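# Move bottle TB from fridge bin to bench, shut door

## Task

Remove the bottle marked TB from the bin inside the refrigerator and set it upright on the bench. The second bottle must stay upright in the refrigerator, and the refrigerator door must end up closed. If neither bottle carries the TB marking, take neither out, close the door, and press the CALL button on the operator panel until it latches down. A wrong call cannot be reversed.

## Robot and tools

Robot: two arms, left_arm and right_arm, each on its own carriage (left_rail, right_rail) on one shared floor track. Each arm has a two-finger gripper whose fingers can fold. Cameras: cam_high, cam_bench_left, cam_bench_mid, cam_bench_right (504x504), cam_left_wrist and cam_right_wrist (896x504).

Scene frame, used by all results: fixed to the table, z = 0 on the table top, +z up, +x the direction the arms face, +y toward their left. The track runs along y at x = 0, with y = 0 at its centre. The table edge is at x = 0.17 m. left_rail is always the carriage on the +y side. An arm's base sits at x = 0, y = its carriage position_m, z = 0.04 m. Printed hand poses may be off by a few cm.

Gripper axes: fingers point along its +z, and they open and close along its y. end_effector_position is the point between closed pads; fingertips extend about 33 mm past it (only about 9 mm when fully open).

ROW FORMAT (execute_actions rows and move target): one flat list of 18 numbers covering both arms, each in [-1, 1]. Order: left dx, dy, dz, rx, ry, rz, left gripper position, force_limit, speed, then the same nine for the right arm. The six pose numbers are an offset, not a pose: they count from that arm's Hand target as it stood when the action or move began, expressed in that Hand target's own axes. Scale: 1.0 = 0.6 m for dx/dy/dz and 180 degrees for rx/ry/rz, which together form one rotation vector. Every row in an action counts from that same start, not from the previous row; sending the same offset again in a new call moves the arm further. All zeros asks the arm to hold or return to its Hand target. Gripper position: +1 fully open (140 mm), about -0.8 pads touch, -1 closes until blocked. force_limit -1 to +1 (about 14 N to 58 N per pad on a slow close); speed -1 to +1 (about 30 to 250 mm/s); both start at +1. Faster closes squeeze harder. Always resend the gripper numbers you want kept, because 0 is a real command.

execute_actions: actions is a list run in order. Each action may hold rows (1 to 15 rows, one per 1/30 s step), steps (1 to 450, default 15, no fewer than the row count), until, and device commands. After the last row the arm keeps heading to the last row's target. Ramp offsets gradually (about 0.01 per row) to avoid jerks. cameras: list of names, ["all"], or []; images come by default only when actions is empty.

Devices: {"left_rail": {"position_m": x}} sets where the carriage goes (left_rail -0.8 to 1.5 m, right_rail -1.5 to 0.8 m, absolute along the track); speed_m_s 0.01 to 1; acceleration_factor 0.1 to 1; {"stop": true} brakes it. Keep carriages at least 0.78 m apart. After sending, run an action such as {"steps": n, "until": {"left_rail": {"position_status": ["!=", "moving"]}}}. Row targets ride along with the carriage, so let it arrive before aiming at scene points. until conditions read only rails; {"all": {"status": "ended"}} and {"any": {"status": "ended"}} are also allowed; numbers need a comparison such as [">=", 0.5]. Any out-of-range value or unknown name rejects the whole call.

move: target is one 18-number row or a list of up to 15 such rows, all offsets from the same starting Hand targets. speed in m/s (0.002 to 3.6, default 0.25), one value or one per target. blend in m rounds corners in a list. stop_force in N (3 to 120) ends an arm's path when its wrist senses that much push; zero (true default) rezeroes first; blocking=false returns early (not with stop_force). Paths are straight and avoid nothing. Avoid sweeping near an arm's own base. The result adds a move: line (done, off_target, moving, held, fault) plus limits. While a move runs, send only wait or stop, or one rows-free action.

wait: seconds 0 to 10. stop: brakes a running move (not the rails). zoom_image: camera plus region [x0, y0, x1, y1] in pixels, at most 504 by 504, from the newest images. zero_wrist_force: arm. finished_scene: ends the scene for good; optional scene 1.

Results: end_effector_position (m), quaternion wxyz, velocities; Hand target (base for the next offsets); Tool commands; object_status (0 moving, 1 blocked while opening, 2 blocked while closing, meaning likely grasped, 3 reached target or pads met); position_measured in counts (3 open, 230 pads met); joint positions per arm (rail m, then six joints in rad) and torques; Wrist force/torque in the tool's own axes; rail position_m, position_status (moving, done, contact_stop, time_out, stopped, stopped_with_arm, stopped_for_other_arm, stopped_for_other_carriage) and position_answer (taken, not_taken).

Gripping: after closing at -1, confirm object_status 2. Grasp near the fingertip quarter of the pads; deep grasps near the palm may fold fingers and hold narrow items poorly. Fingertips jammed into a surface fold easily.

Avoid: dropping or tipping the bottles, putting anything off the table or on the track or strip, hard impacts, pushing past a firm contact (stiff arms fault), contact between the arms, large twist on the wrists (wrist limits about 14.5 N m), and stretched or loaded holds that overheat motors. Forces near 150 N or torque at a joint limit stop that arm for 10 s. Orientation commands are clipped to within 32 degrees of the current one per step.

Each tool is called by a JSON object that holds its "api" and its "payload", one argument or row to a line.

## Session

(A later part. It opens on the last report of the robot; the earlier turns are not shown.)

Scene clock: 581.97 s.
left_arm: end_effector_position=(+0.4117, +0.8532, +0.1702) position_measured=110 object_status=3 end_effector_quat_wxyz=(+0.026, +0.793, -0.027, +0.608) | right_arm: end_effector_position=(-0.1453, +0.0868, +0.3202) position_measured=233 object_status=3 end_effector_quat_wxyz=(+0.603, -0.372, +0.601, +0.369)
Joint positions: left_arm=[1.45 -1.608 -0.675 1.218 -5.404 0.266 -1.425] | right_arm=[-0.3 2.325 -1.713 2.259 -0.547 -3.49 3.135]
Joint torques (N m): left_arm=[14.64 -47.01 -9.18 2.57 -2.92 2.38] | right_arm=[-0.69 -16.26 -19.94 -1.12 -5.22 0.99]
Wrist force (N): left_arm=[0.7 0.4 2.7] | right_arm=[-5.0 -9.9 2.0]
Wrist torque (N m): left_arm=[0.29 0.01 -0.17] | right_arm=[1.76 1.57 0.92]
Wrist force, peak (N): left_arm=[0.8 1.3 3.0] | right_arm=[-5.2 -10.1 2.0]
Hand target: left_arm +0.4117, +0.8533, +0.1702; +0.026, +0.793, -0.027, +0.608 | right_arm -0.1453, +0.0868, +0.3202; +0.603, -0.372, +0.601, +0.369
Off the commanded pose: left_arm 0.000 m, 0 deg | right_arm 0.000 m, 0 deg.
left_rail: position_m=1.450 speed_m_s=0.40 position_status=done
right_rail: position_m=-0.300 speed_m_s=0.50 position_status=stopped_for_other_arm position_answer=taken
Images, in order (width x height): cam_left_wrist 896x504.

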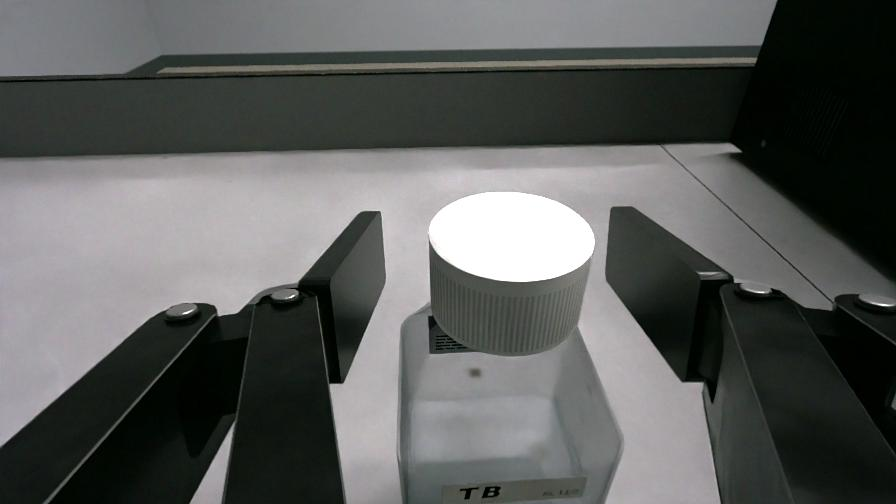

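{"api": "move", "payload": {
  "target": [0,0,-0.28,0,0,0,0.15,0,-1, 0,0,0,0,0,0,-0.98,0,-0.9],
  "speed": 0.15,
  "cameras": ["cam_left_wrist"]
}}

{"api": "move", "payload": {
  "target": [
    [0,0,0,0,0,0,0.15,0,-1, 0,0.0345,0.1905,0.0667,0,0,-0.98,0,-0.9],
    [0,0,0,0,0,0,0.15,0,-1, 0,0.0189,0.3865,0.1389,0,0,-0.98,0,-0.9]
  ],
  "speed": 0.08,
  "blend": 0.03,
  "cameras": ["cam_right_wrist"]
}}

Scene clock: 601.37 s.
left_arm: end_effector_position=(+0.2500, +0.8658, +0.2138) position_measured=110 object_status=3 end_effector_quat_wxyz=(+0.026, +0.793, -0.027, +0.608) | right_arm: end_effector_position=(-0.1453, +0.0868, +0.3202) position_measured=233 object_status=3 end_effector_quat_wxyz=(+0.603, -0.372, +0.601, +0.369)
Joint positions: left_arm=[1.45 -1.898 -0.714 1.417 -4.672 0.36 -2.356] | right_arm=[-0.3 2.325 -1.713 2.259 -0.547 -3.49 3.135]
Joint torques (N m): left_arm=[-10.83 -41.14 -0.95 5.32 0.95 -2.9] | right_arm=[-1.94 -16.46 -20.32 -1.08 -5.22 0.96]
Wrist force (N): left_arm=[1.1 0.2 2.4] | right_arm=[-5.0 -9.8 2.1]
Wrist torque (N m): left_arm=[0.22 -0.05 -0.05] | right_arm=[1.78 1.59 0.92]
Wrist force, peak (N): left_arm=[1.3 0.4 4.1] | right_arm=[-5.3 -10.0 2.2]
Hand target: left_arm +0.2499, +0.8658, +0.2138; +0.026, +0.793, -0.027, +0.608 | right_arm -0.1453, +0.0868, +0.3202; +0.603, -0.372, +0.601, +0.369
Off the commanded pose: left_arm 0.000 m, 0 deg | right_arm 0.000 m, 0 deg.
left_rail: position_m=1.450 speed_m_s=0.40 position_status=done
right_rail: position_m=-0.300 speed_m_s=0.50 position_status=stopped_for_other_arm position_answer=taken
move: done
Images, in order (width x height): cam_left_wrist 896x504.

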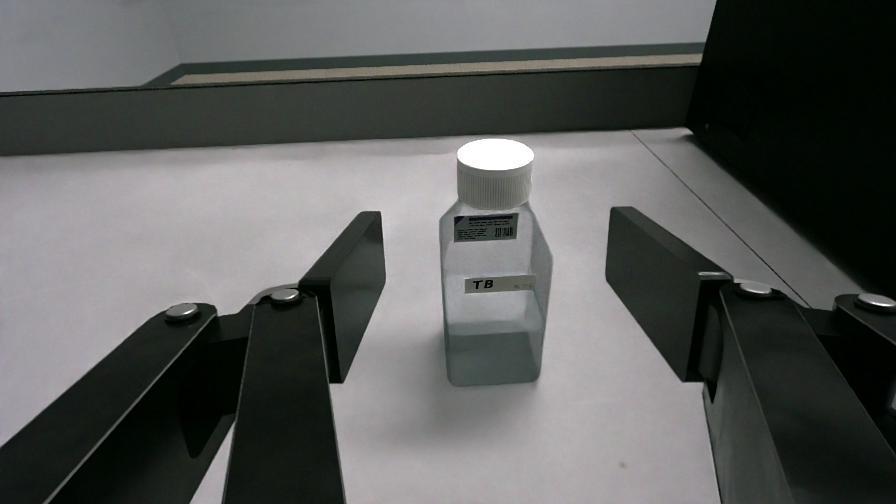

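Scene clock: 604.90 s.
left_arm: end_effector_position=(+0.2499, +0.8658, +0.2138) position_measured=110 object_status=3 end_effector_quat_wxyz=(+0.026, +0.793, -0.027, +0.608) | right_arm: end_effector_position=(-0.0508, +0.2988, +0.3203) position_measured=233 object_status=3 end_effector_quat_wxyz=(+0.670, -0.232, +0.667, +0.230)
Joint positions: left_arm=[1.45 -1.898 -0.713 1.417 -4.672 0.36 -2.357] | right_arm=[-0.3 1.931 -1.24 1.733 -0.501 -3.448 3.129]
Joint torques (N m): left_arm=[-9.91 -41.52 -0.79 5.36 1.09 -2.65] | right_arm=[-22.17 -36.64 -30.6 2.15 2.5 1.5]
Wrist force (N): left_arm=[1.0 0.3 2.5] | right_arm=[5.1 24.8 -24.7]
Wrist torque (N m): left_arm=[0.24 -0.03 -0.05] | right_arm=[8.31 1.64 0.78]
Wrist force, peak (N): left_arm=[1.0 0.3 2.9] | right_arm=[0.8 26.5 -26.1]
Hand target: left_arm +0.2499, +0.8658, +0.2138; +0.026, +0.793, -0.027, +0.608 | right_arm -0.0508, +0.2989, +0.3203; +0.670, -0.232, +0.667, +0.230
Off the commanded pose: left_arm 0.000 m, 0 deg | right_arm 0.000 m, 0 deg.
left_rail: position_m=1.450 speed_m_s=0.40 position_status=done
right_rail: position_m=-0.300 speed_m_s=0.50 position_status=stopped_for_other_arm position_answer=taken
move: done
Images, in order (width x height): cam_right_wrist 896x504.

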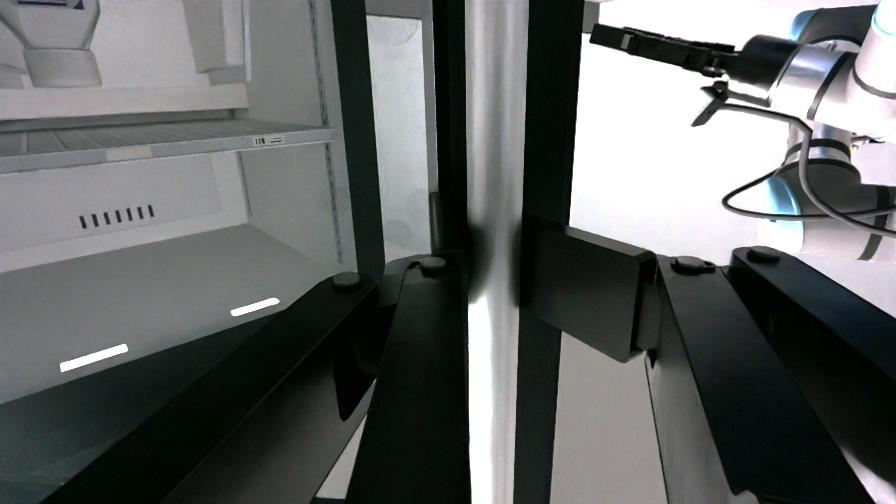

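{"api": "move", "payload": {
  "target": [
    [0,0,0,0,0,0,0.15,0,-1, 0,0.007,0.0,0.015,0,0,-0.98,0,-0.9],
    [0,0,0,0,0,0,0.15,0,-1, 0,0.022,0.098,0.045,0,0,-0.98,0,-0.9]
  ],
  "speed": 0.08,
  "blend": 0.01
}}

Scene clock: 612.57 s.
left_arm: end_effector_position=(+0.2499, +0.8658, +0.2138) position_measured=110 object_status=3 end_effector_quat_wxyz=(+0.026, +0.793, -0.027, +0.608) | right_arm: end_effector_position=(-0.0128, +0.3455, +0.3204) position_measured=233 object_status=3 end_effector_quat_wxyz=(+0.684, -0.185, +0.681, +0.183)
Joint positions: left_arm=[1.45 -1.898 -0.713 1.417 -4.672 0.36 -2.357] | right_arm=[-0.3 1.855 -1.105 1.534 -0.442 -3.383 3.125]
Joint torques (N m): left_arm=[-11.68 -39.82 -1.35 5.33 0.91 -2.75] | right_arm=[-3.67 -29.47 -32.92 1.6 -4.41 1.37]
Wrist force (N): left_arm=[1.0 0.3 2.5] | right_arm=[-15.8 -15.5 -12.4]
Wrist torque (N m): left_arm=[0.23 -0.03 -0.06] | right_arm=[7.19 2.29 1.04]
Wrist force, peak (N): left_arm=[1.2 0.4 2.9] | right_arm=[5.3 25.1 -24.6]
Hand target: left_arm +0.2499, +0.8658, +0.2138; +0.026, +0.793, -0.027, +0.608 | right_arm -0.0127, +0.3456, +0.3204; +0.684, -0.185, +0.681, +0.183
Off the commanded pose: left_arm 0.000 m, 0 deg | right_arm 0.000 m, 0 deg.
left_rail: position_m=1.450 speed_m_s=0.40 position_status=done
right_rail: position_m=-0.300 speed_m_s=0.50 position_status=stopped_for_other_arm position_answer=taken
move: done

{"api": "move", "payload": {
  "target": [0,0,0,0,0,0,0.15,0,-1, 0,0.004,0.098,0.04,0,0,-0.98,0,-0.9],
  "speed": 0.08
}}

Scene clock: 615.93 s.
left_arm: end_effector_position=(+0.2499, +0.8658, +0.2138) position_measured=110 object_status=3 end_effector_quat_wxyz=(+0.026, +0.793, -0.027, +0.608) | right_arm: end_effector_position=(+0.0369, +0.3771, +0.3206) position_measured=233 object_status=3 end_effector_quat_wxyz=(+0.695, -0.141, +0.692, +0.139)
Joint positions: left_arm=[1.45 -1.898 -0.713 1.417 -4.672 0.36 -2.357] | right_arm=[-0.3 1.772 -1.006 1.377 -0.39 -3.34 3.12]
Joint torques (N m): left_arm=[-9.78 -40.92 0 5.41 1.3 -2.74] | right_arm=[-25.82 -58.82 -37.66 2.24 2.42 1.73]
Wrist force (N): left_arm=[1.0 0.2 2.3] | right_arm=[21.3 29.9 -27.9]
Wrist torque (N m): left_arm=[0.21 -0.03 -0.05] | right_arm=[9.57 1.97 0.60]
Wrist force, peak (N): left_arm=[1.1 0.5 2.7] | right_arm=[21.3 29.9 -27.9]
Hand target: left_arm +0.2499, +0.8658, +0.2138; +0.026, +0.793, -0.027, +0.608 | right_arm +0.0369, +0.3772, +0.3206; +0.695, -0.141, +0.692, +0.139
Off the commanded pose: left_arm 0.000 m, 0 deg | right_arm 0.000 m, 0 deg.
left_rail: position_m=1.450 speed_m_s=0.40 position_status=done
right_rail: position_m=-0.300 speed_m_s=0.50 position_status=stopped_for_other_arm position_answer=taken
move: done

{"api": "move", "payload": {
  "target": [
    [0,0,0,0,0,0,0.15,0,-1, 0,0.007,0,0.008,0,0,-0.98,0,-0.9],
    [0,0,0,0,0,0,0.15,0,-1, 0,0.024,0.129,0.039,0,0,-0.98,0,-0.9]
  ],
  "speed": 0.08,
  "blend": 0.01,
  "cameras": ["cam_right_wrist"]
}}

Scene clock: 620.23 s.
left_arm: end_effector_position=(+0.2499, +0.8658, +0.2138) position_measured=110 object_status=3 end_effector_quat_wxyz=(+0.026, +0.793, -0.027, +0.608) | right_arm: end_effector_position=(+0.1026, +0.4205, +0.3208) position_measured=233 object_status=3 end_effector_quat_wxyz=(+0.702, -0.098, +0.699, +0.097)
Joint positions: left_arm=[1.45 -1.898 -0.713 1.417 -4.672 0.36 -2.357] | right_arm=[-0.3 1.669 -0.874 1.157 -0.306 -3.32 3.116]
Joint torques (N m): left_arm=[-11.8 -38.84 -0.2 5.37 1.07 -2.66] | right_arm=[-24.05 -60.91 -39.18 2.54 -8.26 2.04]
Wrist force (N): left_arm=[0.7 0.2 2.4] | right_arm=[17.6 19.1 -33.6]
Wrist torque (N m): left_arm=[0.22 0.03 -0.05] | right_arm=[13.18 2.30 0.94]
Wrist force, peak (N): left_arm=[0.9 0.5 3.1] | right_arm=[24.8 35.7 -33.1]
Hand target: left_arm +0.2499, +0.8658, +0.2138; +0.026, +0.793, -0.027, +0.608 | right_arm +0.1026, +0.4205, +0.3208; +0.702, -0.098, +0.699, +0.097
Off the commanded pose: left_arm 0.000 m, 0 deg | right_arm 0.000 m, 0 deg.
left_rail: position_m=1.450 speed_m_s=0.40 position_status=done
right_rail: position_m=-0.300 speed_m_s=0.50 position_status=stopped_for_other_arm position_answer=taken
move: done; blend cut to 0.0063 m at target 1
Images, in order (width x height): cam_right_wrist 896x504.

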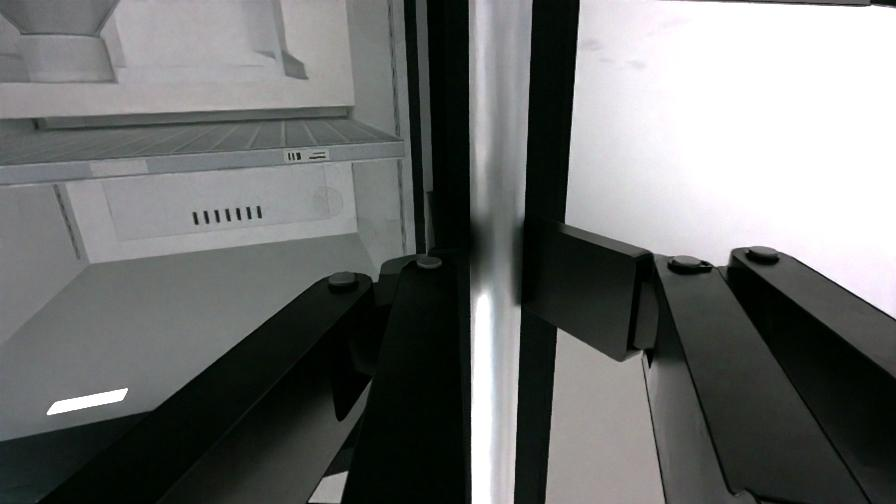

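{"api": "move", "payload": {
  "target": [0,0,0,0,0,0,0.15,0,-1, 0,0.004,-0.005,0.02,0,0,-0.98,0,-0.9],
  "speed": 0.05
}}

Scene clock: 624.20 s.
left_arm: end_effector_position=(+0.2499, +0.8658, +0.2138) position_measured=110 object_status=3 end_effector_quat_wxyz=(+0.026, +0.793, -0.027, +0.608) | right_arm: end_effector_position=(+0.0991, +0.4220, +0.3208) position_measured=233 object_status=3 end_effector_quat_wxyz=(+0.705, -0.076, +0.701, +0.075)
Joint positions: left_arm=[1.45 -1.898 -0.713 1.417 -4.672 0.36 -2.357] | right_arm=[-0.3 1.678 -0.822 1.066 -0.286 -3.248 3.097]
Joint torques (N m): left_arm=[-10.67 -39.55 -2.23 5.45 0.82 -2.92] | right_arm=[6.95 -46.11 -35.89 1.72 -3 1.53]
Wrist force (N): left_arm=[0.9 0.3 2.2] | right_arm=[-3.8 -10.1 -12.3]
Wrist torque (N m): left_arm=[0.25 -0.01 -0.06] | right_arm=[6.74 2.35 1.01]
Wrist force, peak (N): left_arm=[0.8 0.4 2.9] | right_arm=[17.7 20.0 -33.8]
Hand target: left_arm +0.2499, +0.8658, +0.2138; +0.026, +0.793, -0.027, +0.608 | right_arm +0.0991, +0.4220, +0.3208; +0.705, -0.076, +0.702, +0.075
Off the commanded pose: left_arm 0.000 m, 0 deg | right_arm 0.000 m, 0 deg.
left_rail: position_m=1.450 speed_m_s=0.40 position_status=done
right_rail: position_m=-0.300 speed_m_s=0.50 position_status=stopped_for_other_arm position_answer=taken
move: done

{"api": "move", "payload": {
  "target": [
    [0,0,0,0,0,0,0.15,0,-1, 0,0.01,0.067,0.024,0,0,-0.98,0,-0.9],
    [0,0,0,0,0,0,0.15,0,-1, 0,0.019,0.134,0.048,0,0,-0.98,0,-0.9]
  ],
  "speed": 0.06,
  "blend": 0.02
}}

Scene clock: 628.90 s.
left_arm: end_effector_position=(+0.2499, +0.8658, +0.2138) position_measured=110 object_status=3 end_effector_quat_wxyz=(+0.026, +0.793, -0.027, +0.608) | right_arm: end_effector_position=(+0.1752, +0.4502, +0.3211) position_measured=233 object_status=3 end_effector_quat_wxyz=(+0.709, -0.023, +0.705, +0.022)
Joint positions: left_arm=[1.45 -1.898 -0.713 1.417 -4.672 0.36 -2.357] | right_arm=[-0.3 1.573 -0.675 0.802 -0.229 -3.202 3.038]
Joint torques (N m): left_arm=[-11.39 -41.12 -2.17 5.33 0.54 -2.89] | right_arm=[-13.26 -48.57 -32.57 1.97 -4.36 1.27]
Wrist force (N): left_arm=[0.9 0.1 2.5] | right_arm=[-8.5 -6.8 -20.4]
Wrist torque (N m): left_arm=[0.20 0.00 -0.06] | right_arm=[9.67 2.67 0.98]
Wrist force, peak (N): left_arm=[0.9 0.6 3.1] | right_arm=[-12.1 0.7 -21.7]
Hand target: left_arm +0.2499, +0.8658, +0.2138; +0.026, +0.793, -0.027, +0.608 | right_arm +0.1752, +0.4502, +0.3211; +0.708, -0.023, +0.705, +0.022
Off the commanded pose: left_arm 0.000 m, 0 deg | right_arm 0.000 m, 0 deg.
left_rail: position_m=1.450 speed_m_s=0.40 position_status=done
right_rail: position_m=-0.300 speed_m_s=0.50 position_status=stopped_for_other_arm position_answer=taken
move: done

{"api": "move", "payload": {
  "target": [
    [0,0,0,0,0,0,0.15,0,-1, 0,0.015,0.078,0.028,0,0,-0.98,0,-0.9]
  ],
  "speed": 0.06,
  "cameras": ["cam_right_wrist"]
}}

Scene clock: 644.10 s.
left_arm: end_effector_position=(+0.2499, +0.8658, +0.2138) position_measured=110 object_status=3 end_effector_quat_wxyz=(+0.026, +0.793, -0.027, +0.608) | right_arm: end_effector_position=(+0.2112, +0.4565, +0.3209) position_measured=233 object_status=3 end_effector_quat_wxyz=(+0.709, +0.004, +0.705, -0.005)
Joint positions: left_arm=[1.45 -1.898 -0.713 1.417 -4.672 0.36 -2.357] | right_arm=[-0.3 1.527 -0.612 0.685 -0.24 -3.172 2.975]
Joint torques (N m): left_arm=[-9.53 -39.25 -0.81 5.29 0.55 -2.51] | right_arm=[-3.37 -57.73 -17.42 -0.5 -1.25 0.25]
Wrist force (N): left_arm=[0.9 0.3 2.3] | right_arm=[-18.9 9.5 -23.9]
Wrist torque (N m): left_arm=[0.22 -0.02 -0.06] | right_arm=[9.79 2.50 0.41]
Wrist force, peak (N): left_arm=[1.4 0.4 2.8] | right_arm=[-27.5 -15.9 -21.7]
Hand target: left_arm +0.2499, +0.8658, +0.2138; +0.026, +0.793, -0.027, +0.608 | right_arm +0.2112, +0.4565, +0.3209; +0.709, +0.004, +0.705, -0.005 (not the last commanded pose)
Tool commands: left_gripper/position=+0.15 left_gripper/force_limit=+0.0 left_gripper/speed=-1.0 right_gripper/position=-0.976471 right_gripper/force_limit=+0.003922 right_gripper/speed=-0.898039
Off the commanded pose: left_arm 0.000 m, 0 deg | right_arm 0.012 m, 1 deg.
TORQUE FAULT: the external load on joint 6 (wrist 2) of the right arm reached its load limit, and that arm stopped for 10 seconds. A torque fault puts only its own arm into a fault stop. That arm's remaining commands of this call were not run. Before the stop ended, the hold on joint 6 (wrist 2) of that arm was turned back by 0.5 degrees, the way its load pushed it. That arm's target is now where it stood when the stop ended, not its last command. That arm keeps its grip as last carried out and accepts commands again: back off and push less far. That arm stops again whenever a joint's load reaches its limit.
left_rail: position_m=1.450 speed_m_s=0.40 position_status=done
right_rail: position_m=-0.300 speed_m_s=0.50 position_status=stopped_for_other_arm position_answer=taken
move: fault (right_arm)
Images, in order (width x height): cam_right_wrist 896x504.

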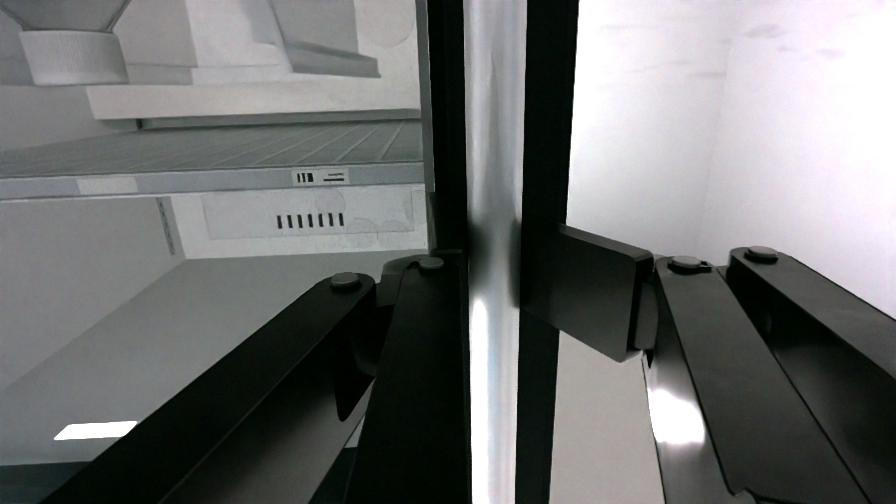

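{"api": "execute_actions", "payload": {
  "actions": [
    {"rows":[[0,0,0,0,0,0,0.15,0,-1,0,0,0,0,0,0,0,0,-1]],"steps":110}
  ],
  "cameras": ["cam_right_wrist","cam_bench_left"]
}}

Scene clock: 650.33 s.
left_arm: end_effector_position=(+0.2499, +0.8658, +0.2138) position_measured=110 object_status=3 end_effector_quat_wxyz=(+0.026, +0.793, -0.027, +0.608) | right_arm: end_effector_position=(+0.2112, +0.4565, +0.3209) position_measured=129 object_status=3 end_effector_quat_wxyz=(+0.709, +0.004, +0.705, -0.005)
Joint positions: left_arm=[1.45 -1.898 -0.713 1.417 -4.672 0.36 -2.357] | right_arm=[-0.3 1.527 -0.612 0.685 -0.24 -3.172 2.975]
Joint torques (N m): left_arm=[-10.86 -39.19 -1.01 5.38 0.66 -2.68] | right_arm=[4.32 -65.99 -23.93 0.1 2.17 0.32]
Wrist force (N): left_arm=[0.9 0.3 2.5] | right_arm=[-10.7 -0.6 0.5]
Wrist torque (N m): left_arm=[0.24 -0.01 -0.05] | right_arm=[0.35 1.98 0.64]
Wrist force, peak (N): left_arm=[1.2 0.5 2.7] | right_arm=[-19.1 9.5 -24.2]
Hand target: left_arm +0.2499, +0.8658, +0.2138; +0.026, +0.793, -0.027, +0.608 | right_arm +0.2112, +0.4565, +0.3209; +0.709, +0.004, +0.705, -0.005
Off the commanded pose: left_arm 0.000 m, 0 deg | right_arm 0.000 m, 0 deg.
left_rail: position_m=1.450 speed_m_s=0.40 position_status=done
right_rail: position_m=-0.300 speed_m_s=0.50 position_status=stopped_for_other_arm position_answer=taken
Images, in order (width x height): cam_bench_left 504x504, cam_right_wrist 896x504.

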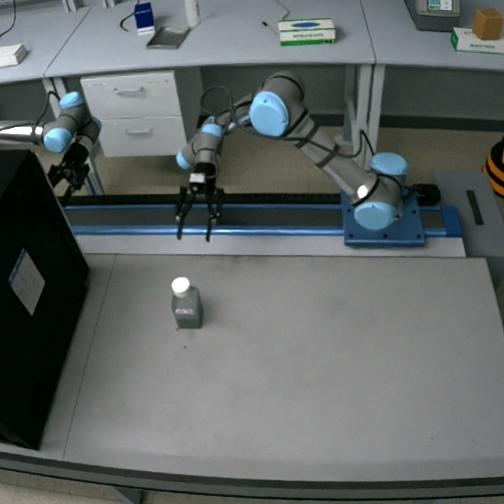

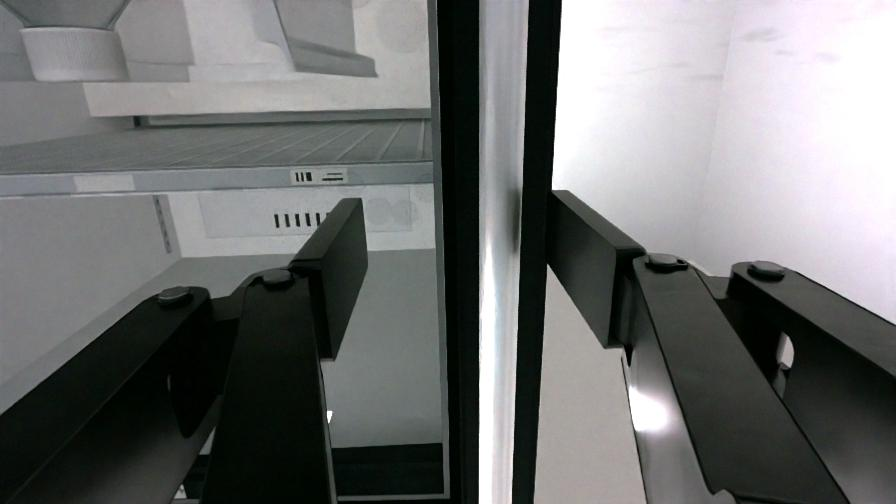

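{"api": "move", "payload": {
  "target": [0,0,0,0,0,0,0.15,0,-1, 0,0,-0.17,0,0,0,0,0,-1],
  "speed": 0.1
}}

{"api": "execute_actions", "payload": {
  "actions": [
    {"rows":[[0,0,0,0,0,0,0.15,0,-1,0,0,0,0,0,0,-1,0,-0.3]],"steps":50}
  ],
  "cameras": ["cam_right_wrist","cam_high"]
}}

Scene clock: 655.30 s.
left_arm: end_effector_position=(+0.2499, +0.8658, +0.2138) position_measured=110 object_status=3 end_effector_quat_wxyz=(+0.026, +0.793, -0.027, +0.608) | right_arm: end_effector_position=(+0.1093, +0.4576, +0.3203) position_measured=129 object_status=3 end_effector_quat_wxyz=(+0.704, +0.003, +0.710, -0.004)
Joint positions: left_arm=[1.45 -1.898 -0.713 1.417 -4.672 0.36 -2.357] | right_arm=[-0.3 1.66 -0.485 0.43 -0.027 -3.042 3.059]
Joint torques (N m): left_arm=[-11.88 -39.94 -2.48 5.1 0.41 -2.58] | right_arm=[5.76 -53.72 -32.02 2.68 2.53 2.34]
Wrist force (N): left_arm=[1.1 0.1 2.5] | right_arm=[-11.2 -0.4 0.3]
Wrist torque (N m): left_arm=[0.19 -0.04 -0.06] | right_arm=[0.38 2.02 0.44]
Wrist force, peak (N): left_arm=[1.1 0.2 2.9] | right_arm=[-11.2 -0.5 0.2]
Hand target: left_arm +0.2499, +0.8658, +0.2138; +0.026, +0.793, -0.027, +0.608 | right_arm +0.1093, +0.4579, +0.3203; +0.709, +0.004, +0.705, -0.005
Off the commanded pose: left_arm 0.000 m, 0 deg | right_arm 0.000 m, 1 deg.
left_rail: position_m=1.450 speed_m_s=0.40 position_status=done
right_rail: position_m=-0.300 speed_m_s=0.50 position_status=stopped_for_other_arm position_answer=taken
move: done

Scene clock: 657.30 s.
left_arm: end_effector_position=(+0.2499, +0.8658, +0.2138) position_measured=110 object_status=3 end_effector_quat_wxyz=(+0.026, +0.793, -0.027, +0.608) | right_arm: end_effector_position=(+0.1093, +0.4578, +0.3203) position_measured=232 object_status=3 end_effector_quat_wxyz=(+0.709, +0.004, +0.706, -0.005)
Joint positions: left_arm=[1.45 -1.898 -0.713 1.417 -4.672 0.36 -2.357] | right_arm=[-0.3 1.66 -0.393 0.256 0.179 -3.039 3.182]
Joint torques (N m): left_arm=[-10.71 -40.33 -1.48 5.24 0.42 -2.58] | right_arm=[-7.47 -55.87 -30.4 3.18 2.35 2.31]
Wrist force (N): left_arm=[1.1 0.4 2.4] | right_arm=[-10.8 -0.7 0.2]
Wrist torque (N m): left_arm=[0.26 -0.04 -0.06] | right_arm=[0.34 1.97 0.44]
Wrist force, peak (N): left_arm=[1.0 0.3 2.8] | right_arm=[-12.0 -0.8 0.4]
Hand target: left_arm +0.2499, +0.8658, +0.2138; +0.026, +0.793, -0.027, +0.608 | right_arm +0.1093, +0.4579, +0.3203; +0.709, +0.004, +0.705, -0.005
Off the commanded pose: left_arm 0.000 m, 0 deg | right_arm 0.000 m, 0 deg.
left_rail: position_m=1.450 speed_m_s=0.40 position_status=done
right_rail: position_m=-0.300 speed_m_s=0.50 position_status=stopped_for_other_arm position_answer=taken
Images, in order (width x height): cam_high 504x504, cam_right_wrist 896x504.

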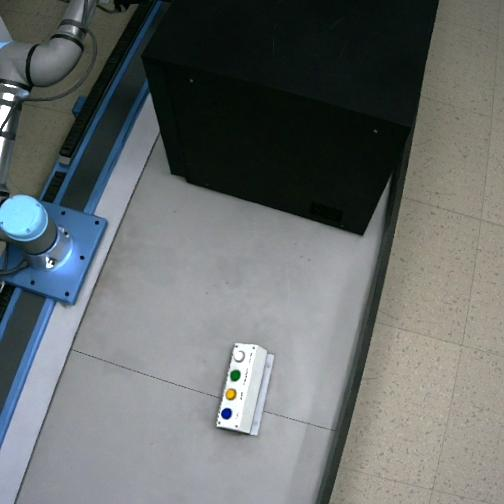

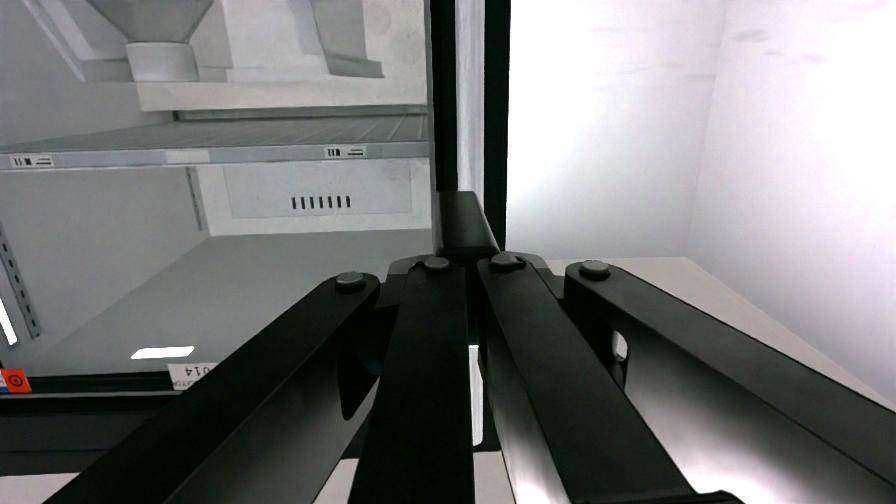

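{"api": "move", "payload": {
  "target": [0,0,0,0,0,0,0.15,0,-1, 0,0,0.25,0,0,0,-1,0,-0.3],
  "speed": 0.05,
  "stop_force": 40,
  "cameras": ["cam_right_wrist","cam_high"]
}}

Scene clock: 662.90 s.
left_arm: end_effector_position=(+0.2499, +0.8658, +0.2138) position_measured=110 object_status=3 end_effector_quat_wxyz=(+0.026, +0.793, -0.027, +0.608) | right_arm: end_effector_position=(+0.2133, +0.4564, +0.3209) position_measured=232 object_status=3 end_effector_quat_wxyz=(+0.705, +0.005, +0.709, -0.006)
Joint positions: left_arm=[1.45 -1.898 -0.713 1.417 -4.672 0.36 -2.357] | right_arm=[-0.3 1.524 -0.466 0.396 0.222 -3.173 3.293]
Joint torques (N m): left_arm=[-10.68 -40.84 -2.02 5.43 0.35 -2.73] | right_arm=[-25.82 -52.45 -31.23 2.08 2.87 1.55]
Wrist force (N): left_arm=[1.0 0.2 2.7] | right_arm=[-12.7 -1.5 -40.2]
Wrist torque (N m): left_arm=[0.22 -0.03 -0.06] | right_arm=[0.11 2.00 0.47]
Wrist force, peak (N): left_arm=[1.0 0.5 2.8] | right_arm=[-14.1 -2.3 -95.6]
Hand target: left_arm +0.2499, +0.8658, +0.2138; +0.026, +0.793, -0.027, +0.608 | right_arm +0.2133, +0.4564, +0.3209; +0.705, +0.005, +0.709, -0.006 (not the last commanded pose)
Off the commanded pose: left_arm 0.000 m, 0 deg | right_arm 0.046 m, 1 deg.
left_rail: position_m=1.450 speed_m_s=0.40 position_status=done
right_rail: position_m=-0.300 speed_m_s=0.50 position_status=stopped_for_other_arm position_answer=taken
move: contact (right_arm)
Images, in order (width x height): cam_high 504x504, cam_right_wrist 896x504.

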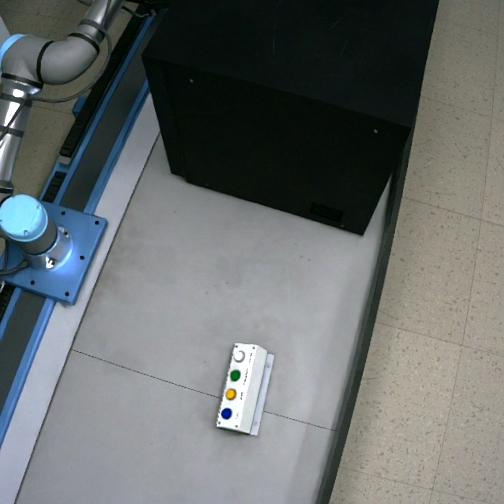

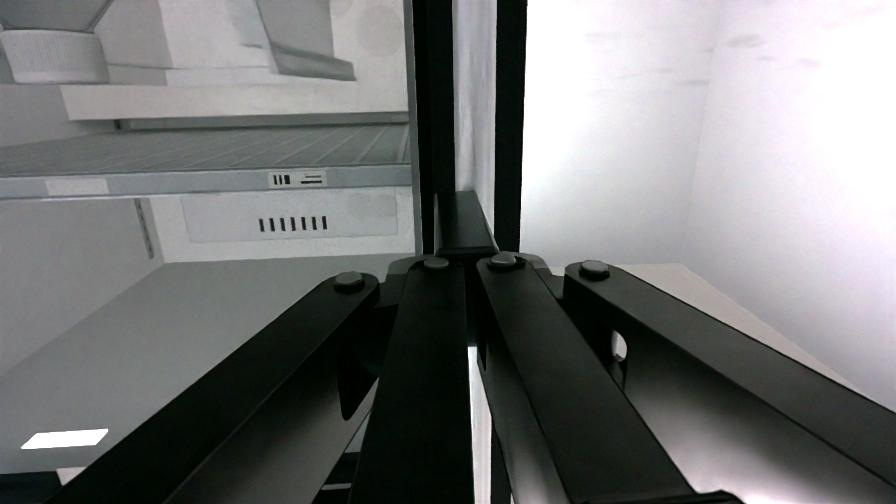

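{"api": "zoom_image", "payload": {
  "camera": "cam_high",
  "region": [120, 20, 260, 220]
}}

{"api": "zoom_image", "payload": {
  "camera": "cam_right_wrist",
  "region": [300, 0, 600, 260]
}}

Scaled by 2.520 from the camera's 504x504 image, which has a finer 720x720 frame.

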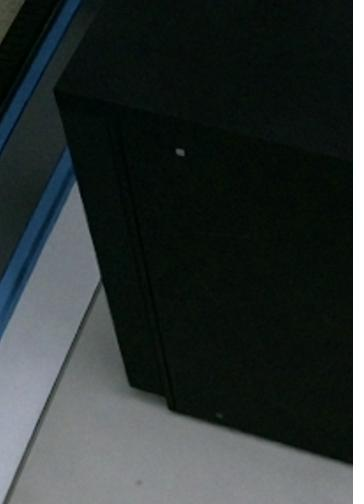

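Scaled by 1.680 from the camera's 896x504 image, which has a finer 1280x720 frame.

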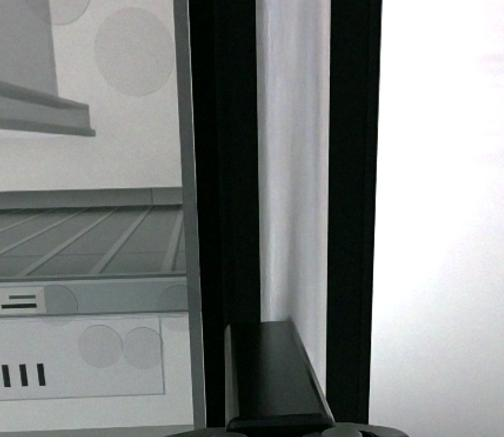

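{"api": "move", "payload": {
  "target": [0,0,0,0,0,0,0.15,0,-1,0,0,-0.12,0,0,0,-1,0,-0.3],
  "speed": 0.08,
  "cameras": ["cam_high","cam_bench_left","cam_right_wrist"]
}}

Scene clock: 670.33 s.
left_arm: end_effector_position=(+0.2499, +0.8658, +0.2138) position_measured=110 object_status=3 end_effector_quat_wxyz=(+0.026, +0.793, -0.027, +0.608) | right_arm: end_effector_position=(+0.1413, +0.4576, +0.3212) position_measured=232 object_status=3 end_effector_quat_wxyz=(+0.708, +0.005, +0.706, -0.006)
Joint positions: left_arm=[1.45 -1.898 -0.713 1.417 -4.672 0.36 -2.357] | right_arm=[-0.3 1.618 -0.454 0.374 0.112 -3.078 3.172]
Joint torques (N m): left_arm=[-11.17 -39.66 -1.59 5.56 0.21 -2.64] | right_arm=[6.88 -68.89 -14.57 -2.51 2.84 -2.63]
Wrist force (N): left_arm=[1.2 0.4 2.4] | right_arm=[-10.7 -0.5 0.4]
Wrist torque (N m): left_arm=[0.25 -0.08 -0.06] | right_arm=[0.36 1.95 0.63]
Wrist force, peak (N): left_arm=[1.0 0.4 3.1] | right_arm=[-12.6 -1.6 -40.5]
Hand target: left_arm +0.2499, +0.8658, +0.2138; +0.026, +0.793, -0.027, +0.608 | right_arm +0.1413, +0.4575, +0.3212; +0.705, +0.005, +0.709, -0.006
Off the commanded pose: left_arm 0.000 m, 0 deg | right_arm 0.000 m, 0 deg.
left_rail: position_m=1.450 speed_m_s=0.40 position_status=done
right_rail: position_m=-0.300 speed_m_s=0.50 position_status=stopped_for_other_arm position_answer=taken
move: done
Images, in order (width x height): cam_high 504x504, cam_bench_left 504x504, cam_right_wrist 896x504.

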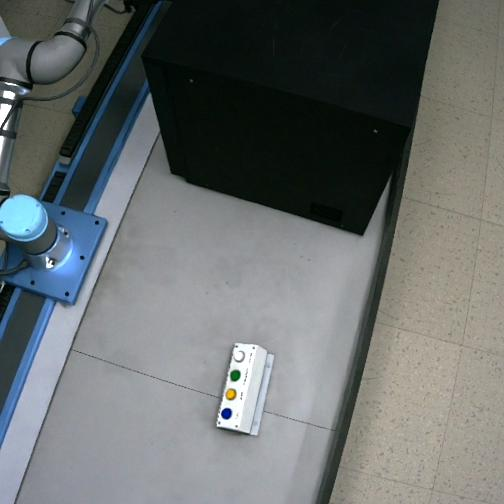

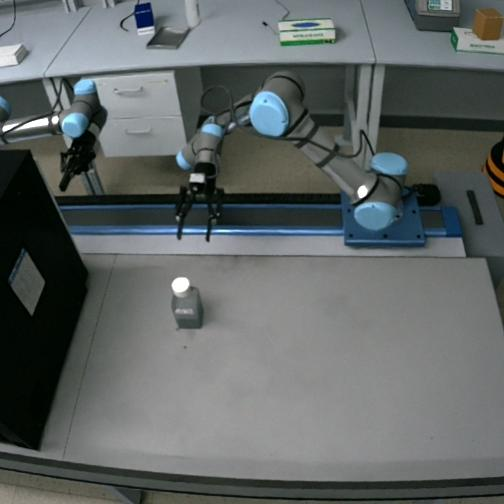

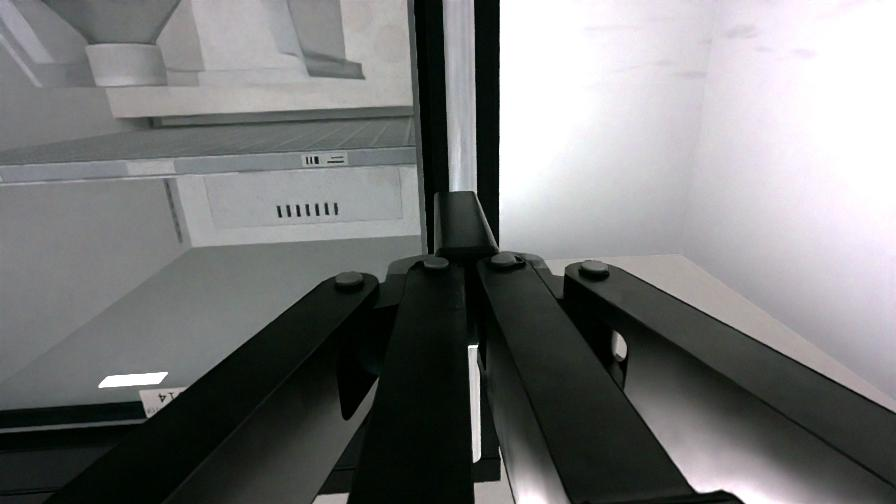

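{"api": "finished_scene", "payload": {

}}

The scene is finished: the task was done.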